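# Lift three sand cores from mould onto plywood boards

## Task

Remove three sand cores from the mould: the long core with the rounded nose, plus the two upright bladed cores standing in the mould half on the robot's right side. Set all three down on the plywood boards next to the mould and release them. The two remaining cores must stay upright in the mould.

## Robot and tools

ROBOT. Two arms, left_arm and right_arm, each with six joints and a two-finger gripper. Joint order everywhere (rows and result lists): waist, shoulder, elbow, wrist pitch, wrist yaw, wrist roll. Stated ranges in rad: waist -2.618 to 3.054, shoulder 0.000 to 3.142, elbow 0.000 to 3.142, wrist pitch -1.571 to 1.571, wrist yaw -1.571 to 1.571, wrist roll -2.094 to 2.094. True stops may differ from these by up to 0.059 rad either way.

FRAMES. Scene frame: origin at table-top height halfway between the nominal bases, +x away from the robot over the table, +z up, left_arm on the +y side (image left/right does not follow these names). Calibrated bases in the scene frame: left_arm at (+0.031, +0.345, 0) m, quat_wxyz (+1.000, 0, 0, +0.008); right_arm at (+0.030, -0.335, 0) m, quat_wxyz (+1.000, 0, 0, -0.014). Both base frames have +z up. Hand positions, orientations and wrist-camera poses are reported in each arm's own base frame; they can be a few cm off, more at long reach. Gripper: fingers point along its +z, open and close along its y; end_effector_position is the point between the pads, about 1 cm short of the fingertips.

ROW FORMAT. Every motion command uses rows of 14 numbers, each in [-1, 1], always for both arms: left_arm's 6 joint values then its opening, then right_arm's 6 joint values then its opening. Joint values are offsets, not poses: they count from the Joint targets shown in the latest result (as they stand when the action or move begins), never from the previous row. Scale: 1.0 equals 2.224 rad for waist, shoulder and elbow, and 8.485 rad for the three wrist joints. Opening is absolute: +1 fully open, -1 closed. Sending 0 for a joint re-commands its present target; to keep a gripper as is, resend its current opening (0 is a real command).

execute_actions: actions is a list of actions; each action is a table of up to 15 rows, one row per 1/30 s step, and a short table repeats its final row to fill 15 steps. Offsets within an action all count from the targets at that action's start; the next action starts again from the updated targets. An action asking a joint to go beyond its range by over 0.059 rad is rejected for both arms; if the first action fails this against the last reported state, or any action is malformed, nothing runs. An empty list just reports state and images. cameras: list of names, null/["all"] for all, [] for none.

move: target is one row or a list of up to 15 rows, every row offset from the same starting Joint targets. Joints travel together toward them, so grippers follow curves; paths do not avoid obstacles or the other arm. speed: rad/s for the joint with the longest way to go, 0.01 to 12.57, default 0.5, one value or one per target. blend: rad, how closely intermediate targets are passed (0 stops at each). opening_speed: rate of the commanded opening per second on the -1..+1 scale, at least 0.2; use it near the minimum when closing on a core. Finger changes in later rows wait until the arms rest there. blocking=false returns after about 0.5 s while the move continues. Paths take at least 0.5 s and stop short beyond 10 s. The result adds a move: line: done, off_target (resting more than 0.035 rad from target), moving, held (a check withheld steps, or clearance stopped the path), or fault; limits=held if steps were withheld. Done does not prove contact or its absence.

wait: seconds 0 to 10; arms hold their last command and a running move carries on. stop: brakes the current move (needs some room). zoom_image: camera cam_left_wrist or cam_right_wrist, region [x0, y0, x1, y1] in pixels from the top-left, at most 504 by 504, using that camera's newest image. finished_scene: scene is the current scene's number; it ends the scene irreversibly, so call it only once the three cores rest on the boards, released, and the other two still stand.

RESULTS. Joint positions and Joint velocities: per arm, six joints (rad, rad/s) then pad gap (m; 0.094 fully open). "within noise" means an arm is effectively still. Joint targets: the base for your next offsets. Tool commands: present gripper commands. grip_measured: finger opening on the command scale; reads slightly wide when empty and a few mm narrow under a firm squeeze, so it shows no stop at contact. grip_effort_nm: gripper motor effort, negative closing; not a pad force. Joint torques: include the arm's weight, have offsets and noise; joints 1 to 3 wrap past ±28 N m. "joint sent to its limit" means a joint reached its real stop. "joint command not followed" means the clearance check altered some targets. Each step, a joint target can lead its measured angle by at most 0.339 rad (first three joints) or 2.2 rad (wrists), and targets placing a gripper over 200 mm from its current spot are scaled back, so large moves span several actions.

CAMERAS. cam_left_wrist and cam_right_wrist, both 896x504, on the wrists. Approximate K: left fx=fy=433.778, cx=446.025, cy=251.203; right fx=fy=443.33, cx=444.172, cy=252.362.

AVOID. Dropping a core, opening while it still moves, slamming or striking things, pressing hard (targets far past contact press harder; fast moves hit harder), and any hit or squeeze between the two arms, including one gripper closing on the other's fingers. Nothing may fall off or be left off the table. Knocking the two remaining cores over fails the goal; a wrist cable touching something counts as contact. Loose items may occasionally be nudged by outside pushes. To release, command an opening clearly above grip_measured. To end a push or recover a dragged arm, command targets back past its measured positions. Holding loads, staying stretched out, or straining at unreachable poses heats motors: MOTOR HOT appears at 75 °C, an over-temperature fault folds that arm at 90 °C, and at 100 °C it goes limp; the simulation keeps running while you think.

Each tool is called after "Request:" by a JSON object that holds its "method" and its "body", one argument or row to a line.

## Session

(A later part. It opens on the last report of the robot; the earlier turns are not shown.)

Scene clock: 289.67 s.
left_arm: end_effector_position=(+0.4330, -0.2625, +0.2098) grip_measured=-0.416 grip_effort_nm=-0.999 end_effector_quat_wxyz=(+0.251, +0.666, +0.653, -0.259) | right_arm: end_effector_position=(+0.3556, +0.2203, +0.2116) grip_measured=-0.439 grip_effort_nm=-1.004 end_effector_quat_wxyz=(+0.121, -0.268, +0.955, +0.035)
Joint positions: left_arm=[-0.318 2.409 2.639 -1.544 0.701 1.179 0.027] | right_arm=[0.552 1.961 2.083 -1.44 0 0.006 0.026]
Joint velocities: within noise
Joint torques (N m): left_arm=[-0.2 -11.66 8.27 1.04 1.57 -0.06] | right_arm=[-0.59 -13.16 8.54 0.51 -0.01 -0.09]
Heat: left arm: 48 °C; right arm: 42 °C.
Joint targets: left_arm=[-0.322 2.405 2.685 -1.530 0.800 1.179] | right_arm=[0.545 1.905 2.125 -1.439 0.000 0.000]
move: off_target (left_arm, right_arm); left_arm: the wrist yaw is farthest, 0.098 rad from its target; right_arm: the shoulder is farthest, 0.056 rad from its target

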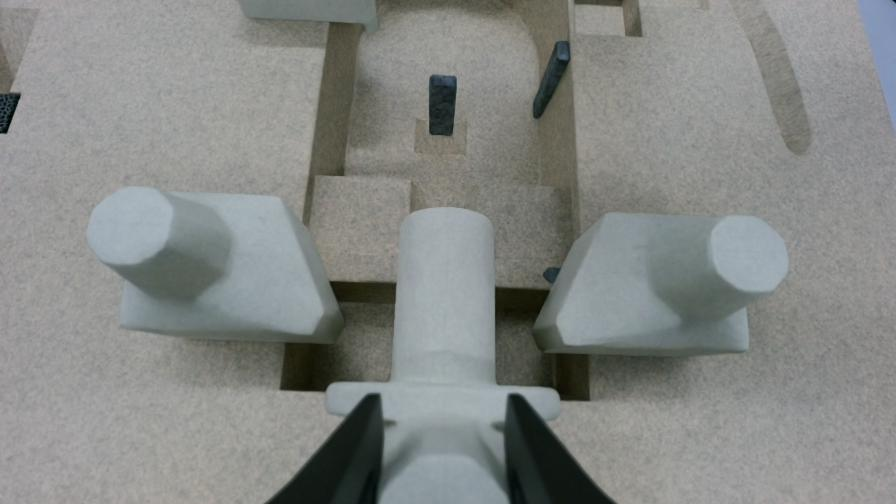

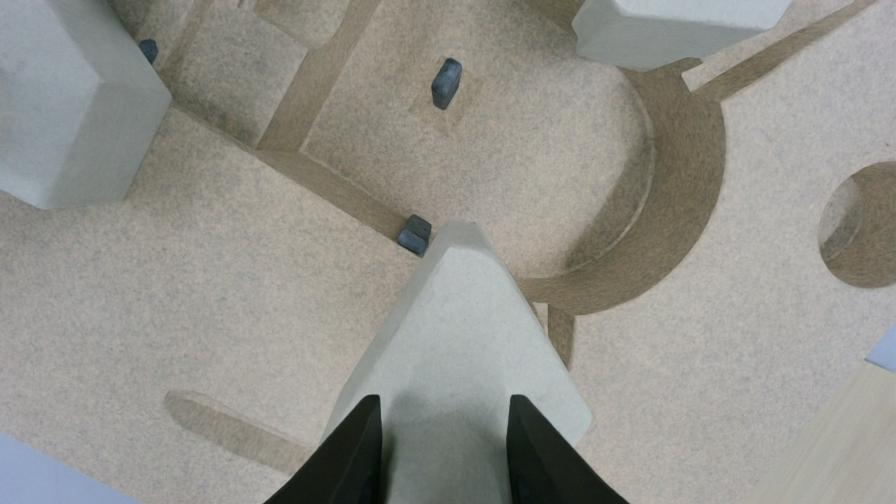

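Request:
{"method": "move", "body": {
  "target": [0,-0.0472,0,0,0,0,-0.7,0,-0.0472,0,0,0,0,-0.7],
  "speed": 0.2
}}

Scene clock: 296.83 s.
left_arm: end_effector_position=(+0.4318, -0.2622, +0.2148) grip_measured=-0.416 grip_effort_nm=-0.994 end_effector_quat_wxyz=(+0.255, +0.667, +0.651, -0.258) | right_arm: end_effector_position=(+0.3419, +0.2119, +0.2564) grip_measured=-0.439 grip_effort_nm=-0.999 end_effector_quat_wxyz=(+0.172, -0.266, +0.947, +0.049)
Joint positions: left_arm=[-0.318 2.398 2.639 -1.546 0.702 1.179 0.027] | right_arm=[0.552 1.844 2.083 -1.451 0 0.006 0.026]
Joint velocities: within noise
Joint torques (N m): left_arm=[-0.34 -18.81 8.24 1.08 1.56 -0.07] | right_arm=[-0.59 -11.25 8.51 0.8 0 -0.1]
Heat: left arm: 50 °C; right arm: 47 °C.
Joint targets: left_arm=[-0.322 2.300 2.685 -1.530 0.800 1.179] | right_arm=[0.545 1.800 2.125 -1.439 0.000 0.000]
move: off_target (left_arm, right_arm); left_arm: the shoulder is farthest, 0.098 rad from its target; right_arm: the shoulder is farthest, 0.044 rad from its target

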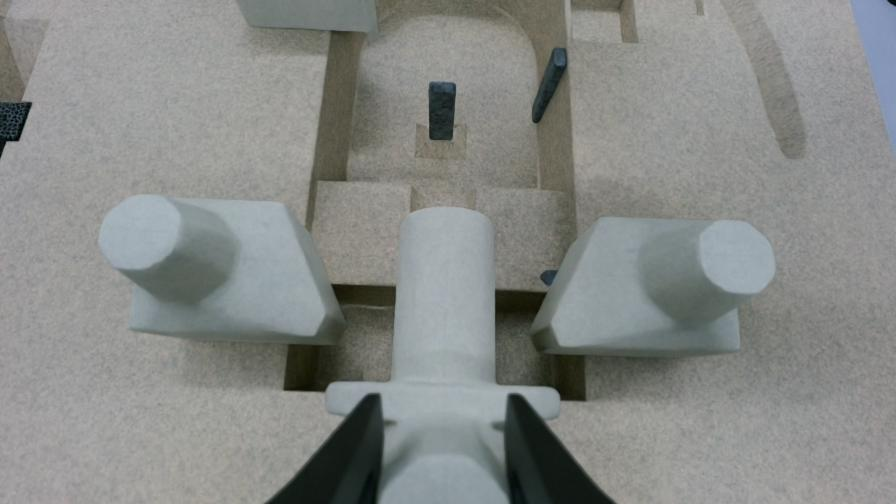

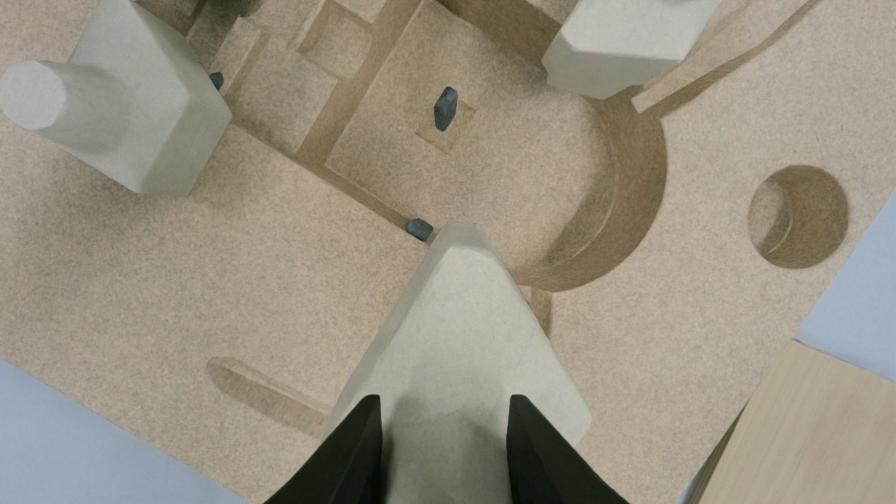

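Request:
{"method": "move", "body": {
  "target": [0,-0.027,0,0,0,0,-0.7,0,0,0,0,0,0,-0.7],
  "speed": 0.2,
  "cameras": ["cam_left_wrist"]
}}

Scene clock: 303.60 s.
left_arm: end_effector_position=(+0.4217, -0.2594, +0.2495) grip_measured=-0.416 grip_effort_nm=-0.994 end_effector_quat_wxyz=(+0.283, +0.671, +0.640, -0.245) | right_arm: end_effector_position=(+0.3417, +0.2118, +0.2563) grip_measured=-0.439 grip_effort_nm=-1.004 end_effector_quat_wxyz=(+0.171, -0.266, +0.947, +0.049)
Joint positions: left_arm=[-0.318 2.326 2.642 -1.557 0.706 1.179 0.027] | right_arm=[0.552 1.844 2.083 -1.452 0 0.006 0.026]
Joint velocities: within noise
Joint torques (N m): left_arm=[-0.38 -17.22 7.92 1.31 1.54 -0.07] | right_arm=[-0.59 -11.17 8.42 0.78 0 -0.1]
Heat: left arm: 54 °C; right arm: 46 °C.
Joint targets: left_arm=[-0.322 2.240 2.685 -1.530 0.800 1.179] | right_arm=[0.545 1.800 2.125 -1.438 0.000 0.000]
move: off_target (left_arm, right_arm); left_arm: the wrist yaw is farthest, 0.094 rad from its target; right_arm: the shoulder is farthest, 0.044 rad from its target
Images, in order (width x height): cam_left_wrist 896x504.

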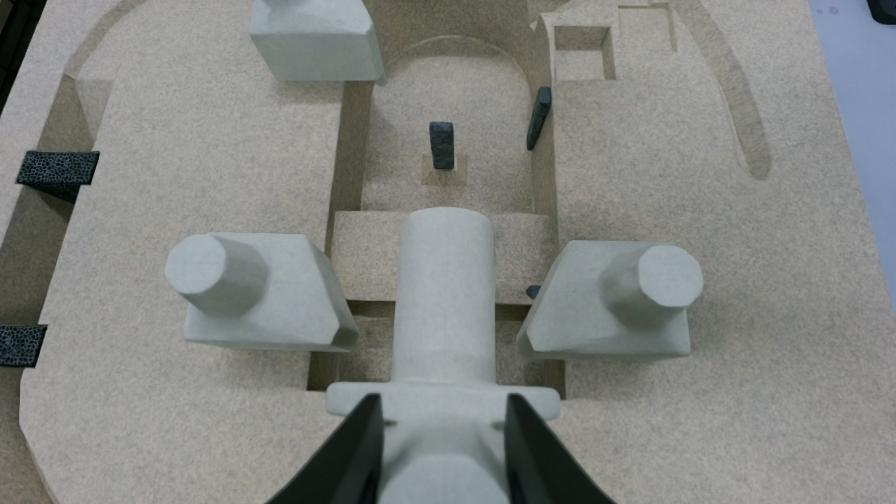

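Request:
{"method": "move", "body": {
  "target": [
    [0.045,-0.036,0,0,0,0,-0.7,-0.1,0,0,0,0,0,-0.7],
    [0.3201,-0.5315,-0.6817,0.0747,-0.0943,-0.139,-0.7,-0.4474,0,0,0,0,0,-0.7]
  ],
  "speed": 0.5
}}

Scene clock: 372.93 s.
left_arm: end_effector_position=(+0.2682, +0.1080, +0.2258) grip_measured=-0.417 grip_effort_nm=-0.999 end_effector_quat_wxyz=(+0.305, -0.177, +0.934, +0.057) | right_arm: end_effector_position=(+0.3623, -0.1739, +0.2563) grip_measured=-0.440 grip_effort_nm=-1.009 end_effector_quat_wxyz=(+0.173, +0.222, +0.959, -0.039)
Joint positions: left_arm=[0.384 1.102 1.152 -0.989 0.007 0.007 0.027] | right_arm=[-0.45 1.844 2.083 -1.452 0 0.006 0.026]
Joint velocities: within noise
Joint torques (N m): left_arm=[0.54 -5.57 6.71 2.6 -0.07 -0.12] | right_arm=[-0.03 -11.14 8.43 0.78 -0.02 -0.1]
Heat: left arm: 62 °C; right arm: 46 °C.
Joint targets: left_arm=[0.390 1.058 1.169 -0.896 0.000 0.000] | right_arm=[-0.450 1.800 2.125 -1.439 0.000 0.000]
move: off_target (left_arm, right_arm); left_arm: the wrist pitch is farthest, 0.093 rad from its target; right_arm: the shoulder is farthest, 0.044 rad from its target

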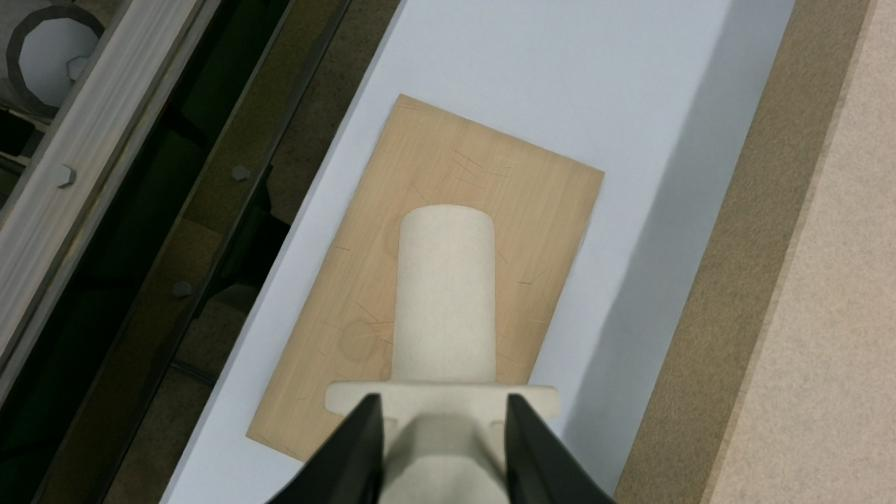

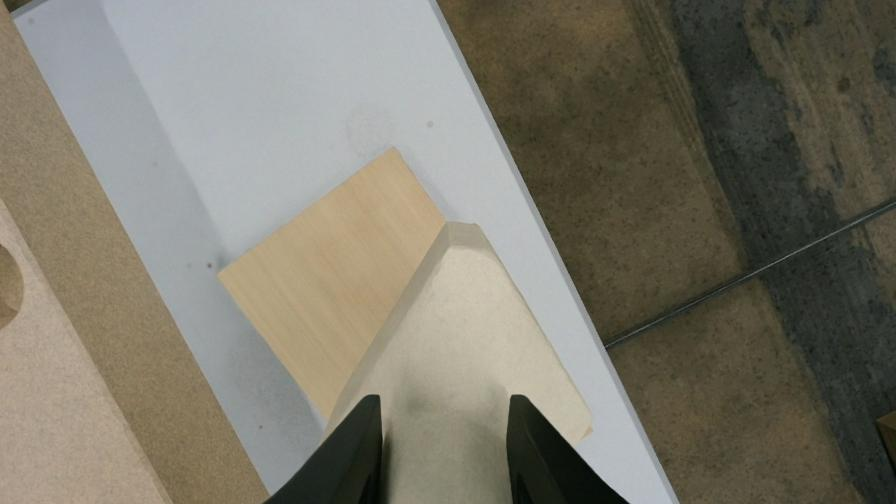

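Request:
{"method": "move", "body": {
  "target": [0.0225,-0.0576,-0.1727,0.0481,0,0,-0.7,0,0,0,0,0,0,-0.7],
  "speed": 0.3,
  "cameras": ["cam_left_wrist"]
}}

Scene clock: 390.10 s.
left_arm: end_effector_position=(+0.2673, +0.1232, +0.1633) grip_measured=-0.417 grip_effort_nm=-0.994 end_effector_quat_wxyz=(+0.360, -0.196, +0.909, +0.077) | right_arm: end_effector_position=(+0.3622, -0.1738, +0.2562) grip_measured=-0.440 grip_effort_nm=-1.004 end_effector_quat_wxyz=(+0.173, +0.222, +0.959, -0.039)
Joint positions: left_arm=[0.433 0.977 0.765 -0.606 0.007 0.006 0.027] | right_arm=[-0.45 1.844 2.083 -1.453 0 0.006 0.026]
Joint velocities: within noise
Joint torques (N m): left_arm=[0.61 -5.29 7.19 3.03 -0.04 -0.11] | right_arm=[-0.02 -11.12 8.4 0.81 -0.01 -0.1]
Heat: left arm: 50 °C; right arm: 47 °C.
Joint targets: left_arm=[0.441 0.930 0.785 -0.488 0.000 0.000] | right_arm=[-0.450 1.800 2.125 -1.439 0.000 0.000]
move: off_target (left_arm, right_arm); left_arm: the wrist pitch is farthest, 0.118 rad from its target; right_arm: the shoulder is farthest, 0.044 rad from its target
Images, in order (width x height): cam_left_wrist 896x504.

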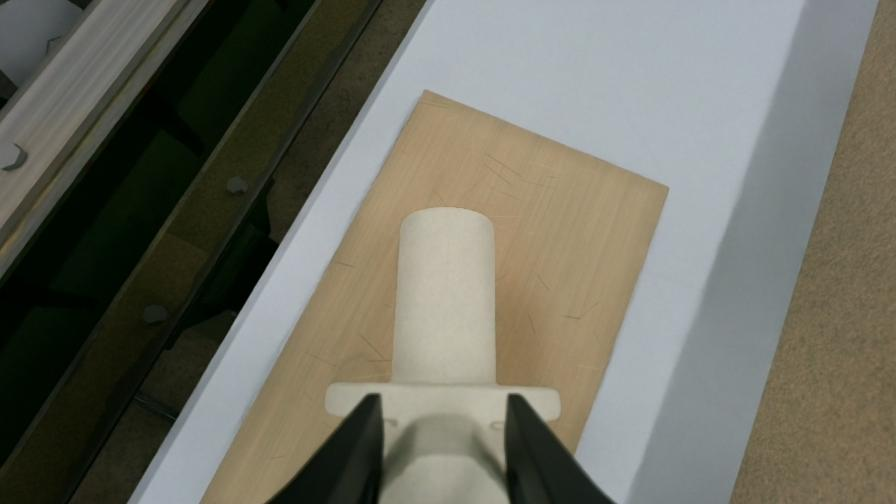

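Request:
{"method": "move", "body": {
  "target": [0,-0.0058,-0.0355,0.0099,0,0,-0.7,0,0,0,0,0,0,-0.7],
  "speed": 0.15,
  "cameras": ["cam_left_wrist"]
}}

Scene clock: 399.43 s.
left_arm: end_effector_position=(+0.2671, +0.1231, +0.1476) grip_measured=-0.417 grip_effort_nm=-1.004 end_effector_quat_wxyz=(+0.367, -0.195, +0.906, +0.079) | right_arm: end_effector_position=(+0.3622, -0.1738, +0.2562) grip_measured=-0.440 grip_effort_nm=-1.004 end_effector_quat_wxyz=(+0.173, +0.222, +0.959, -0.039)
Joint positions: left_arm=[0.433 0.964 0.687 -0.526 0.007 0.006 0.027] | right_arm=[-0.45 1.844 2.083 -1.453 0 0.006 0.026]
Joint velocities: within noise
Joint torques (N m): left_arm=[0.68 -5.12 7.13 3.09 -0.05 -0.14] | right_arm=[0.01 -11.15 8.42 0.8 -0.02 -0.1]
Heat: left arm: 48 °C; right arm: 47 °C.
Joint targets: left_arm=[0.441 0.917 0.706 -0.404 0.000 0.000] | right_arm=[-0.450 1.800 2.125 -1.439 0.000 0.000]
move: off_target (left_arm, right_arm); left_arm: the wrist pitch is farthest, 0.122 rad from its target; right_arm: the shoulder is farthest, 0.044 rad from its target
Images, in order (width x height): cam_left_wrist 896x504.

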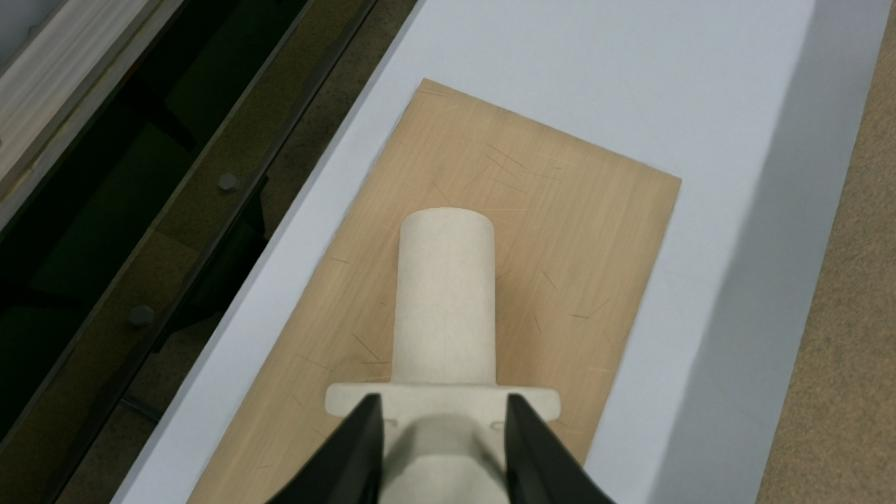

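Request:
{"method": "move", "body": {
  "target": [0,0.0022,-0.0256,0.0073,0,0,-0.7,0,0,0,0,0,0,-0.7],
  "speed": 0.15,
  "cameras": ["cam_left_wrist"]
}}

Request:
{"method": "move", "body": {
  "target": [0,0.0049,-0.0256,0.0079,0,0,-0.7,0,0,0,0,0,0,-0.7],
  "speed": 0.15,
  "cameras": ["cam_left_wrist"]
}}

Scene clock: 408.40 s.
left_arm: end_effector_position=(+0.2668, +0.1230, +0.1338) grip_measured=-0.417 grip_effort_nm=-0.999 end_effector_quat_wxyz=(+0.368, -0.195, +0.906, +0.079) | right_arm: end_effector_position=(+0.3622, -0.1738, +0.2562) grip_measured=-0.440 grip_effort_nm=-1.004 end_effector_quat_wxyz=(+0.173, +0.222, +0.959, -0.039)
Joint positions: left_arm=[0.433 0.964 0.63 -0.465 0.007 0.006 0.027] | right_arm=[-0.45 1.844 2.083 -1.453 0 0.006 0.026]
Joint velocities: within noise
Joint torques (N m): left_arm=[0.66 -4.81 7.16 3.11 -0.06 -0.14] | right_arm=[0.01 -11.14 8.4 0.8 -0.01 -0.09]
Heat: left arm: 46 °C; right arm: 48 °C.
Joint targets: left_arm=[0.441 0.922 0.649 -0.342 0.000 0.000] | right_arm=[-0.450 1.800 2.125 -1.438 0.000 0.000]
move: off_target (left_arm, right_arm); left_arm: the wrist pitch is farthest, 0.123 rad from its target; right_arm: the shoulder is farthest, 0.044 rad from its target
Images, in order (width x height): cam_left_wrist 896x504.

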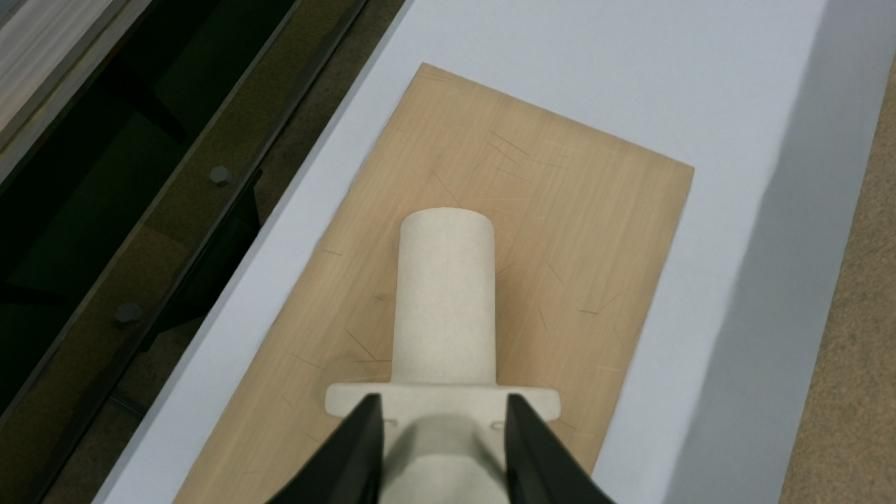

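Scene clock: 409.30 s.
left_arm: end_effector_position=(+0.2713, +0.1253, +0.1288) grip_measured=-0.417 grip_effort_nm=-1.004 end_effector_quat_wxyz=(+0.385, -0.195, +0.898, +0.082) | right_arm: end_effector_position=(+0.3622, -0.1738, +0.2562) grip_measured=-0.440 grip_effort_nm=-1.004 end_effector_quat_wxyz=(+0.173, +0.222, +0.959, -0.039)
Joint positions: left_arm=[0.433 0.963 0.584 -0.382 0.006 0.002 0.027] | right_arm=[-0.45 1.844 2.083 -1.453 0 0.006 0.026]
Joint velocities: within noise
Joint torques (N m): left_arm=[0.58 -3.95 6.17 3.02 -0.05 -0.08] | right_arm=[0.01 -11.14 8.42 0.79 0 -0.09]
Heat: left arm: 46 °C; right arm: 48 °C.
Joint targets: left_arm=[0.441 0.933 0.592 -0.275 0.000 0.000] | right_arm=[-0.450 1.800 2.125 -1.438 0.000 0.000]
move: off_target (left_arm, right_arm); left_arm: the wrist pitch is farthest, 0.107 rad from its target; right_arm: the shoulder is farthest, 0.044 rad from its target
Images, in order (width x height): cam_left_wrist 896x504.

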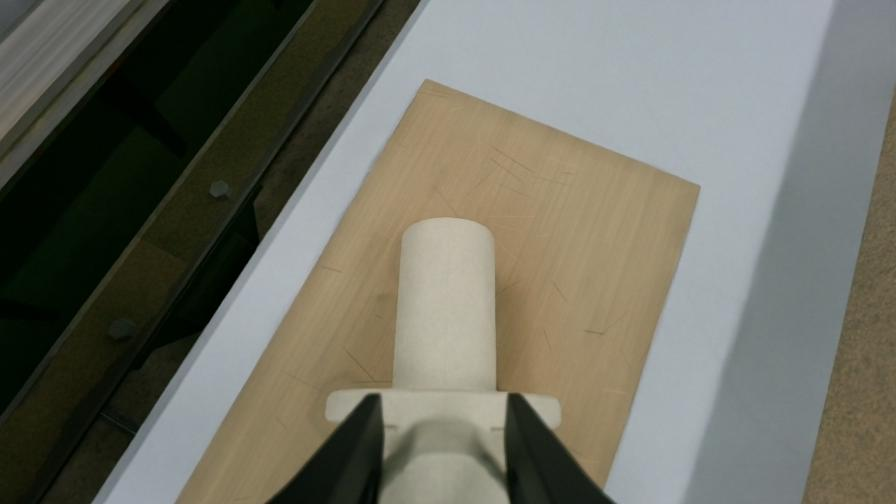

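Request:
{"method": "move", "body": {
  "target": [0,0.003,-0.016,0.0,0,0,-0.7,0,0,0,0,0,0,-0.7],
  "speed": 0.1,
  "cameras": ["cam_left_wrist"]
}}

Scene clock: 414.70 s.
left_arm: end_effector_position=(+0.2731, +0.1261, +0.1285) grip_measured=-0.418 grip_effort_nm=-0.994 end_effector_quat_wxyz=(+0.395, -0.194, +0.894, +0.085) | right_arm: end_effector_position=(+0.3622, -0.1738, +0.2562) grip_measured=-0.440 grip_effort_nm=-1.004 end_effector_quat_wxyz=(+0.173, +0.222, +0.959, -0.039)
Joint positions: left_arm=[0.433 0.956 0.563 -0.345 0.006 0.002 0.027] | right_arm=[-0.45 1.844 2.083 -1.453 0 0.006 0.026]
Joint velocities: within noise
Joint torques (N m): left_arm=[0.62 -2.74 5.11 2.61 -0.06 -0.1] | right_arm=[0.01 -11.12 8.4 0.8 -0.01 -0.11]
Heat: left arm: 45 °C; right arm: 48 °C.
Joint targets: left_arm=[0.441 0.939 0.556 -0.275 0.000 0.000] | right_arm=[-0.450 1.800 2.125 -1.438 0.000 0.000]
move: off_target (left_arm, right_arm); left_arm: the wrist pitch is farthest, 0.070 rad from its target; right_arm: the shoulder is farthest, 0.044 rad from its target
Images, in order (width x height): cam_left_wrist 896x504.

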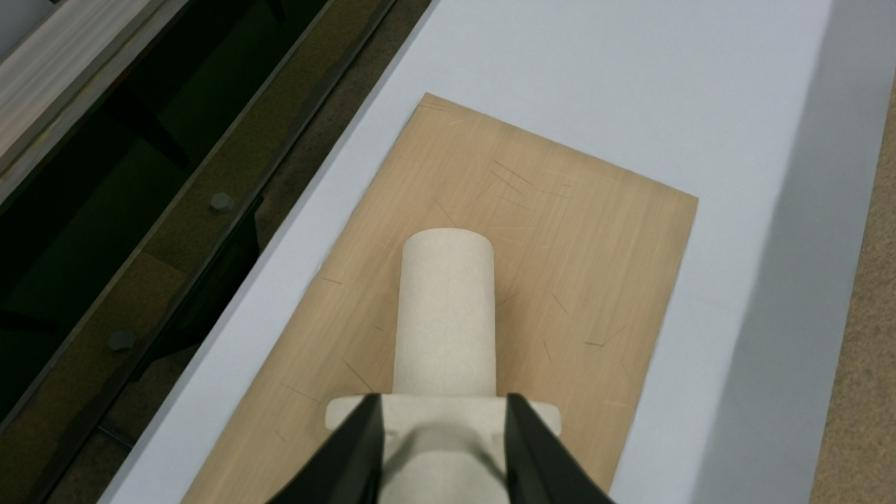

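Request:
{"method": "move", "body": {
  "target": [0,0,0,0,0,0,0.3,0,0,0,0,0,0,-0.7],
  "opening_speed": 0.4,
  "cameras": ["cam_left_wrist"]
}}

Scene clock: 419.60 s.
left_arm: end_effector_position=(+0.2796, +0.1293, +0.1364) grip_measured=+0.298 grip_effort_nm=0.139 end_effector_quat_wxyz=(+0.415, -0.193, +0.885, +0.090) | right_arm: end_effector_position=(+0.3622, -0.1738, +0.2562) grip_measured=-0.440 grip_effort_nm=-1.009 end_effector_quat_wxyz=(+0.173, +0.222, +0.959, -0.039)
Joint positions: left_arm=[0.433 0.956 0.561 -0.298 0.004 0.002 0.061] | right_arm=[-0.45 1.844 2.083 -1.453 0 0.006 0.026]
Joint velocities: within noise
Joint torques (N m): left_arm=[0.61 -2.77 5.29 2.16 -0.02 -0.06] | right_arm=[-0.03 -11.14 8.44 0.8 0 -0.1]
Heat: left arm: 44 °C; right arm: 48 °C.
Joint targets: left_arm=[0.441 0.939 0.557 -0.275 -0.001 0.000] | right_arm=[-0.450 1.800 2.125 -1.438 0.000 0.000]
move: off_target (right_arm); right_arm: the shoulder is farthest, 0.044 rad from its target
Images, in order (width x height): cam_left_wrist 896x504.

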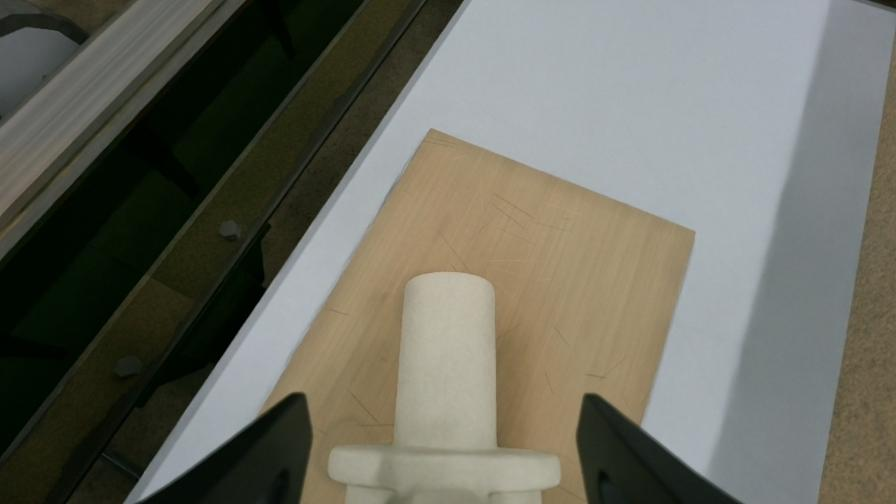

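Request:
{"method": "move", "body": {
  "target": [
    [0,-0.045,0.099,-0.0377,0,0,0.3,0,0,0,0,0,0,-0.7],
    [0,-0.085,0.244,-0.0854,0,0,0.3,0.1686,0,0,0,0,-0.1119,-0.7],
    [-0.1983,0.2118,0.2743,0.0611,0.1533,0,0.3,0.3372,0,0,0,0,-0.2239,-0.7]
  ],
  "speed": 0.6
}}

Request:
{"method": "zoom_image", "body": {
  "camera": "cam_left_wrist",
  "region": [300, 100, 700, 400]
}}

Scene clock: 435.10 s.
left_arm: end_effector_position=(+0.3481, -0.1688, +0.3693) grip_measured=+0.298 grip_effort_nm=0.134 end_effector_quat_wxyz=(+0.555, +0.416, +0.576, -0.432) | right_arm: end_effector_position=(+0.3836, +0.1186, +0.2561) grip_measured=-0.439 grip_effort_nm=-1.009 end_effector_quat_wxyz=(-0.124, +0.874, -0.453, +0.126)
Joint positions: left_arm=[0.005 1.402 1.14 0.229 1.292 -0.003 0.061] | right_arm=[0.297 1.844 2.083 -1.454 -0.001 -1.887 0.026]
Joint velocities: within noise
Joint torques (N m): left_arm=[-0.38 -4.42 7.79 1.85 0.17 -0.02] | right_arm=[0.27 -11.14 8.42 0.81 0 -0.16]
Heat: left arm: 43 °C; right arm: 48 °C.
Joint targets: left_arm=[-0.001 1.410 1.167 0.244 1.300 0.000] | right_arm=[0.300 1.800 2.125 -1.439 0.000 -1.899]
move: off_target (right_arm); right_arm: the shoulder is farthest, 0.044 rad from its target

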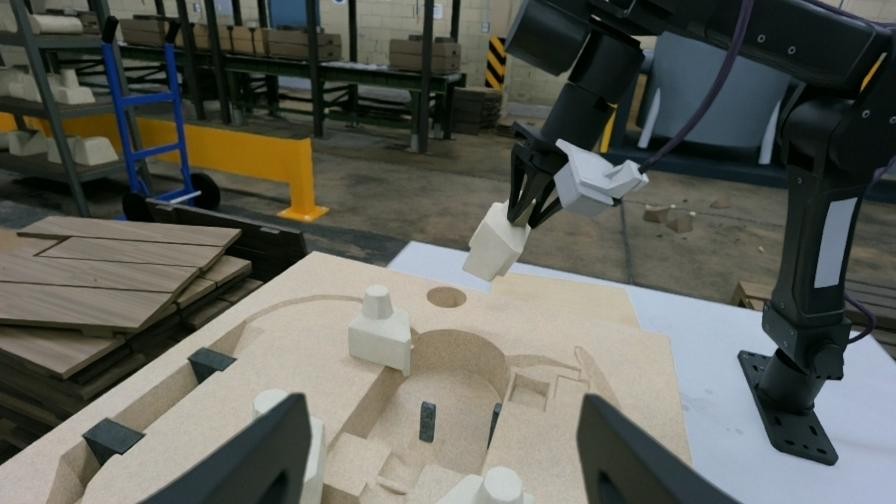

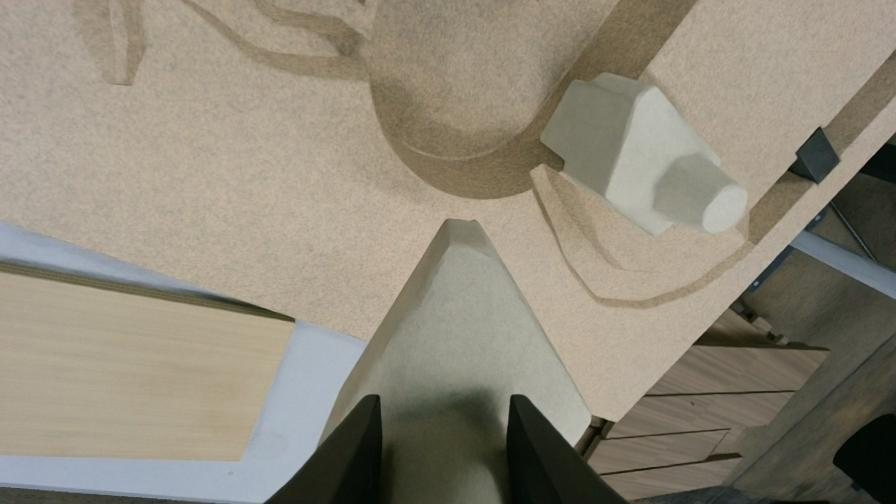

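Scaled by 1.260.

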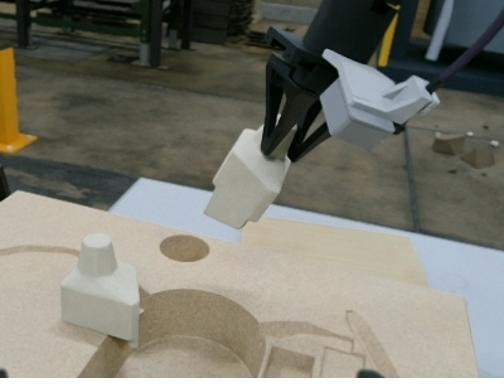

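Request:
{"method": "zoom_image", "body": {
  "camera": "cam_left_wrist",
  "region": [420, 160, 580, 310]
}}

Request:
{"method": "zoom_image", "body": {
  "camera": "cam_right_wrist",
  "region": [500, 40, 780, 260]
}}

Request:
{"method": "zoom_image", "body": {
  "camera": "cam_left_wrist",
  "region": [330, 270, 630, 480]
}}

Scaled by 3.150.

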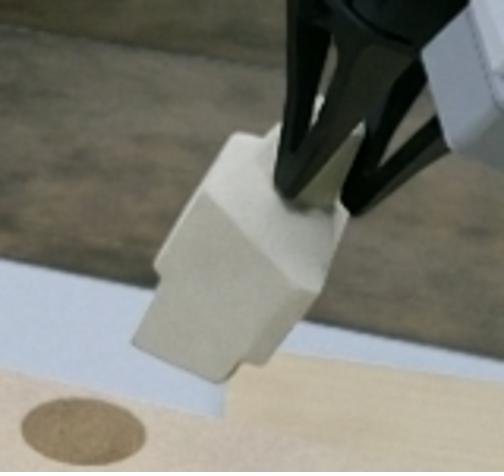

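Scaled by 1.800.

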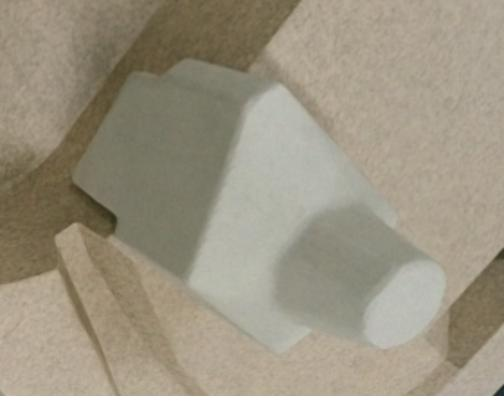

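Scaled by 1.680.

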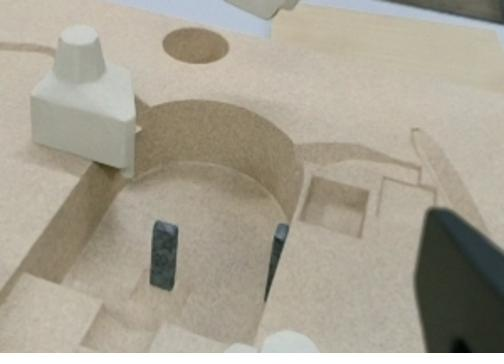

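Request:
{"method": "move", "body": {
  "target": [
    [0,0,0,0,0,0,0.3,-0.317,0,0,0,0,0.1578,-0.7],
    [0,0,0,0,0,0,0.3,-0.317,-0.2923,-0.8341,0.2403,0,0.1578,-0.7]
  ],
  "speed": 0.6
}}

Request:
{"method": "zoom_image", "body": {
  "camera": "cam_left_wrist",
  "region": [500, 100, 896, 400]
}}

Scene clock: 483.40 s.
left_arm: end_effector_position=(+0.3479, -0.1688, +0.3694) grip_measured=+0.298 grip_effort_nm=0.129 end_effector_quat_wxyz=(+0.555, +0.417, +0.575, -0.432) | right_arm: end_effector_position=(+0.3136, -0.1341, +0.0984) grip_measured=-0.441 grip_effort_nm=-1.009 end_effector_quat_wxyz=(+0.473, -0.067, +0.842, -0.251)
Joint positions: left_arm=[0.005 1.402 1.14 0.23 1.293 -0.003 0.061] | right_arm=[-0.406 1.183 0.263 0.479 0.002 -0.566 0.026]
Joint velocities: within noise
Joint torques (N m): left_arm=[-0.42 -4.37 7.73 1.83 0.14 -0.03] | right_arm=[0.12 -5.19 5.96 2.62 -0.03 0.02]
Heat: left arm: 42 °C; right arm: 49 °C.
Joint targets: left_arm=[-0.001 1.410 1.167 0.243 1.300 0.000] | right_arm=[-0.405 1.150 0.270 0.601 0.000 -0.560]
move: off_target (right_arm); right_arm: the wrist pitch is farthest, 0.120 rad from its target

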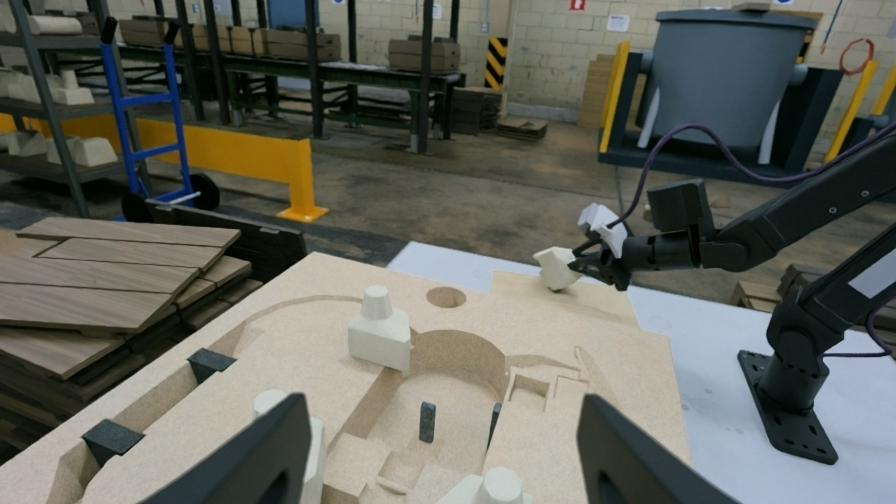

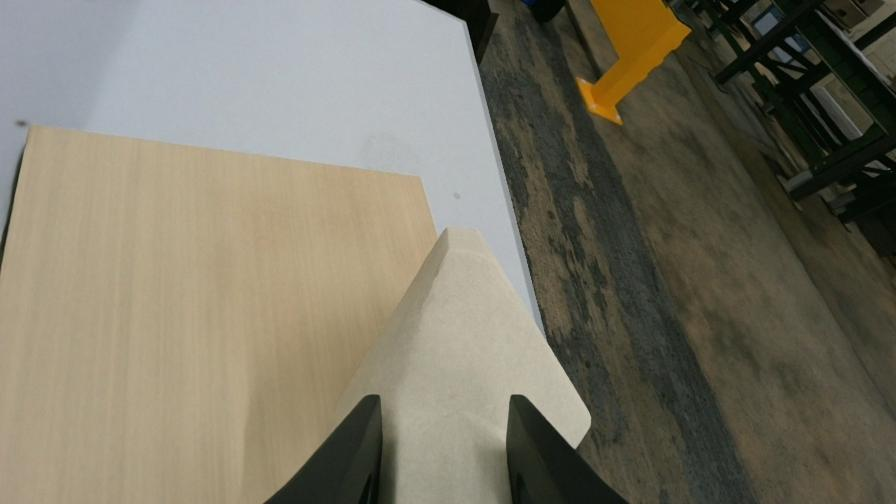

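Scaled by 1.273.

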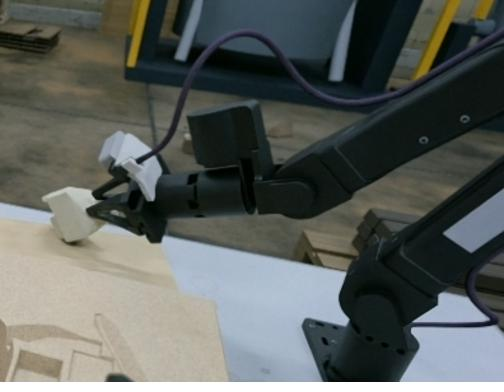

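Request:
{"method": "move", "body": {
  "target": [0,0,0,0,0,0,0.3,0.0202,0.1124,-0.0495,0.0436,0,0,-0.7],
  "speed": 0.25
}}

Request:
{"method": "zoom_image", "body": {
  "camera": "cam_left_wrist",
  "region": [500, 200, 700, 320]
}}

Scene clock: 491.30 s.
left_arm: end_effector_position=(+0.3478, -0.1688, +0.3694) grip_measured=+0.298 grip_effort_nm=0.144 end_effector_quat_wxyz=(+0.555, +0.417, +0.575, -0.433) | right_arm: end_effector_position=(+0.3231, -0.1275, +0.0876) grip_measured=-0.441 grip_effort_nm=-1.004 end_effector_quat_wxyz=(+0.517, -0.075, +0.809, -0.269)
Joint positions: left_arm=[0.005 1.402 1.14 0.23 1.293 -0.003 0.061] | right_arm=[-0.371 1.396 0.163 0.907 0.015 -0.566 0.026]
Joint velocities: within noise
Joint torques (N m): left_arm=[-0.44 -4.33 7.82 1.82 0.15 -0.02] | right_arm=[0.96 -2.86 4.04 2.15 -0.14 0.03]
Heat: left arm: 42 °C; right arm: 46 °C.
Joint targets: left_arm=[-0.001 1.410 1.167 0.243 1.300 0.000] | right_arm=[-0.360 1.400 0.160 0.970 0.000 -0.560]
move: off_target (right_arm); right_arm: the wrist pitch is farthest, 0.064 rad from its target

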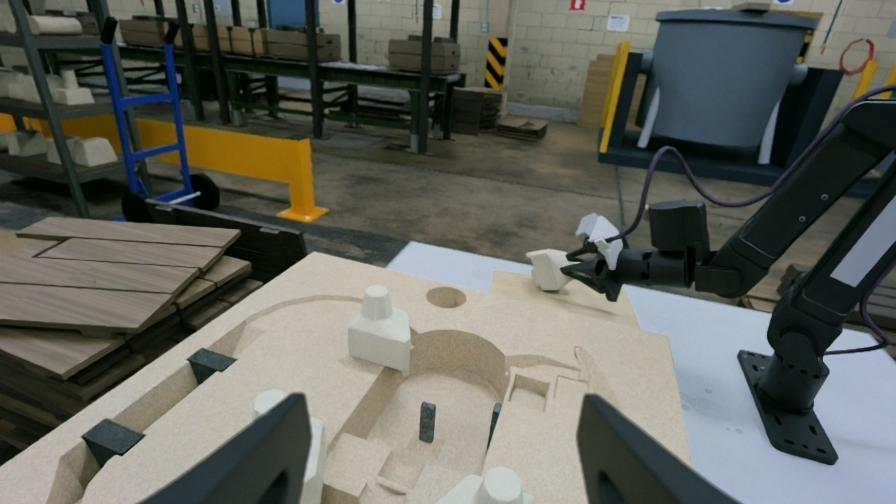

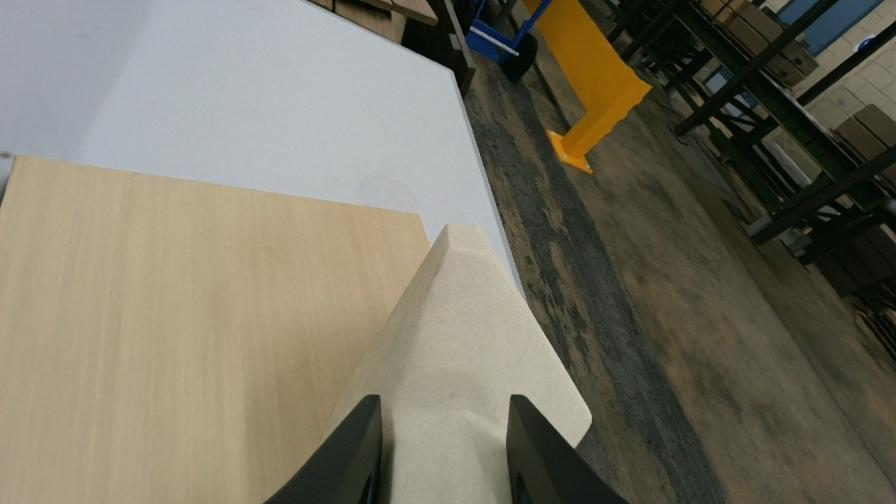

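Scaled by 2.520.

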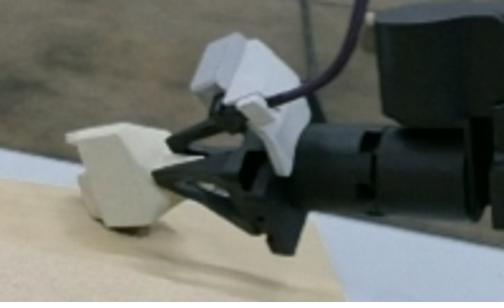

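Request:
{"method": "move", "body": {
  "target": [0,0,0,0,0,0,0.3,0,0.1664,-0.0472,0.0684,0,0,-0.7],
  "speed": 0.2,
  "cameras": ["cam_left_wrist"]
}}

Request:
{"method": "zoom_image", "body": {
  "camera": "cam_left_wrist",
  "region": [500, 200, 700, 320]
}}

Scene clock: 502.63 s.
left_arm: end_effector_position=(+0.3478, -0.1688, +0.3694) grip_measured=+0.298 grip_effort_nm=0.139 end_effector_quat_wxyz=(+0.556, +0.417, +0.575, -0.432) | right_arm: end_effector_position=(+0.3193, -0.1277, +0.0752) grip_measured=-0.441 grip_effort_nm=-1.004 end_effector_quat_wxyz=(+0.553, -0.069, +0.777, -0.292)
Joint positions: left_arm=[0.005 1.402 1.14 0.23 1.293 -0.003 0.061] | right_arm=[-0.369 1.738 0.076 1.443 0.028 -0.568 0.026]
Joint velocities: within noise
Joint torques (N m): left_arm=[-0.38 -4.44 7.75 1.84 0.15 -0.03] | right_arm=[0.77 -1.55 0.73 2.57 -0.28 0.05]
Heat: left arm: 42 °C; right arm: 43 °C.
Joint targets: left_arm=[-0.001 1.410 1.167 0.244 1.300 0.000] | right_arm=[-0.360 1.770 0.055 1.551 0.000 -0.560]
move: off_target (right_arm); right_arm: the wrist pitch is farthest, 0.108 rad from its target
Images, in order (width x height): cam_left_wrist 896x504.

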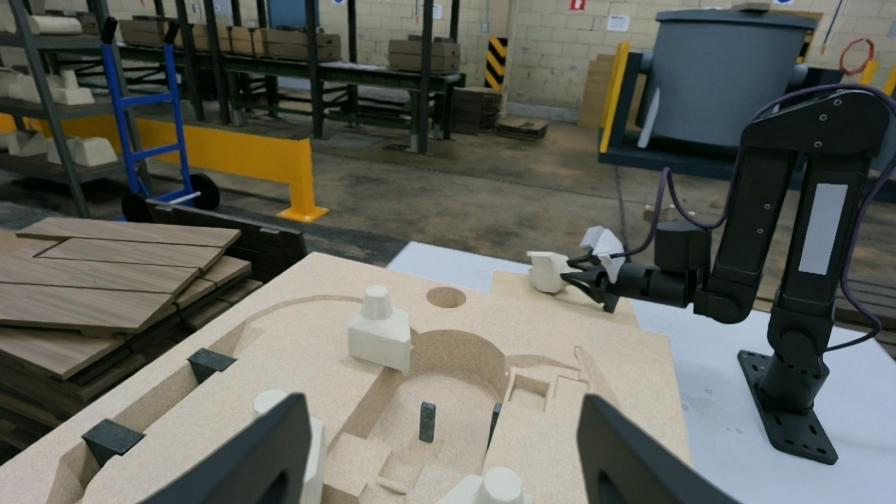

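Scaled by 2.520.

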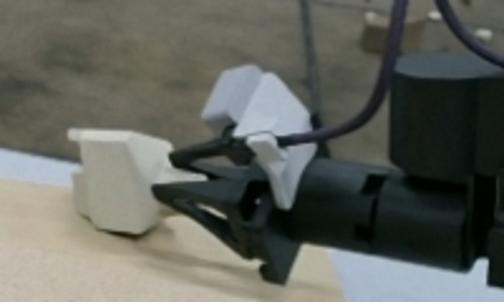

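Request:
{"method": "move", "body": {
  "target": [0,0,0,0,0,0,0.3,0,0,0,0,0,0,0.1],
  "opening_speed": 0.3
}}

Request:
{"method": "zoom_image", "body": {
  "camera": "cam_left_wrist",
  "region": [500, 200, 700, 320]
}}

Scene clock: 508.63 s.
left_arm: end_effector_position=(+0.3478, -0.1688, +0.3694) grip_measured=+0.298 grip_effort_nm=0.134 end_effector_quat_wxyz=(+0.556, +0.417, +0.575, -0.432) | right_arm: end_effector_position=(+0.3145, -0.1218, +0.0630) grip_measured=+0.097 grip_effort_nm=0.178 end_effector_quat_wxyz=(+0.542, -0.077, +0.789, -0.279)
Joint positions: left_arm=[0.005 1.402 1.14 0.23 1.293 -0.003 0.061] | right_arm=[-0.367 1.761 0.058 1.443 0.01 -0.57 0.052]
Joint velocities: left_arm=[-0.007 -0.002 -0.007 -0.154 -0.037 -0.022 -0.001] | right_arm=[within noise]
Joint torques (N m): left_arm=[-0.35 -4.45 7.76 1.83 0.16 -0.03] | right_arm=[0.61 -3.3 1.8 2.56 -0.1 0.07]
Heat: left arm: 42 °C; right arm: 42 °C.
Joint targets: left_arm=[-0.001 1.410 1.167 0.244 1.300 0.000] | right_arm=[-0.360 1.770 0.055 1.551 0.000 -0.560]
move: off_target (right_arm); right_arm: the wrist pitch is farthest, 0.108 rad from its target

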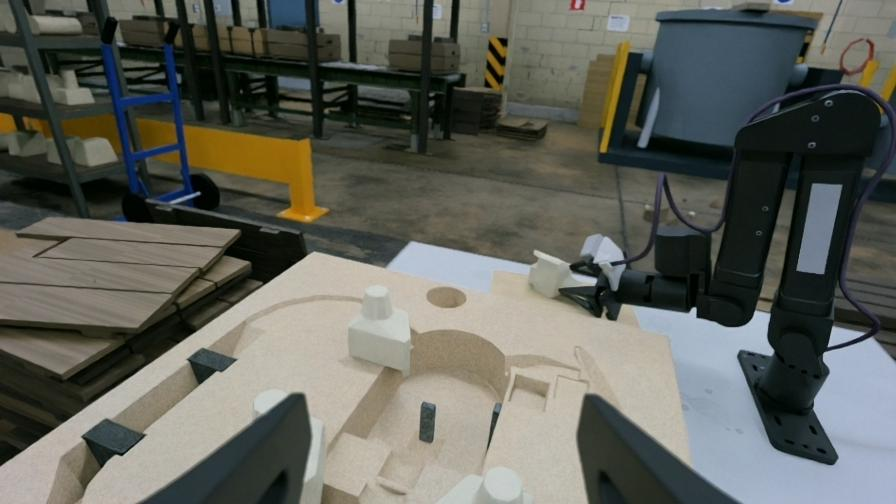

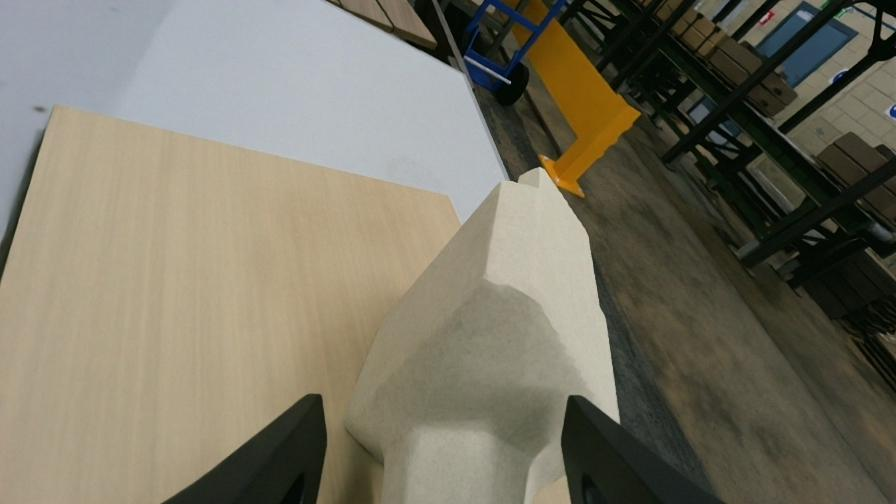

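Scaled by 2.520.

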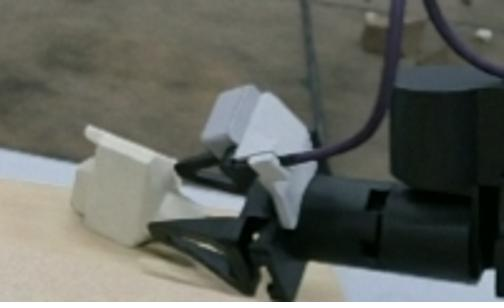

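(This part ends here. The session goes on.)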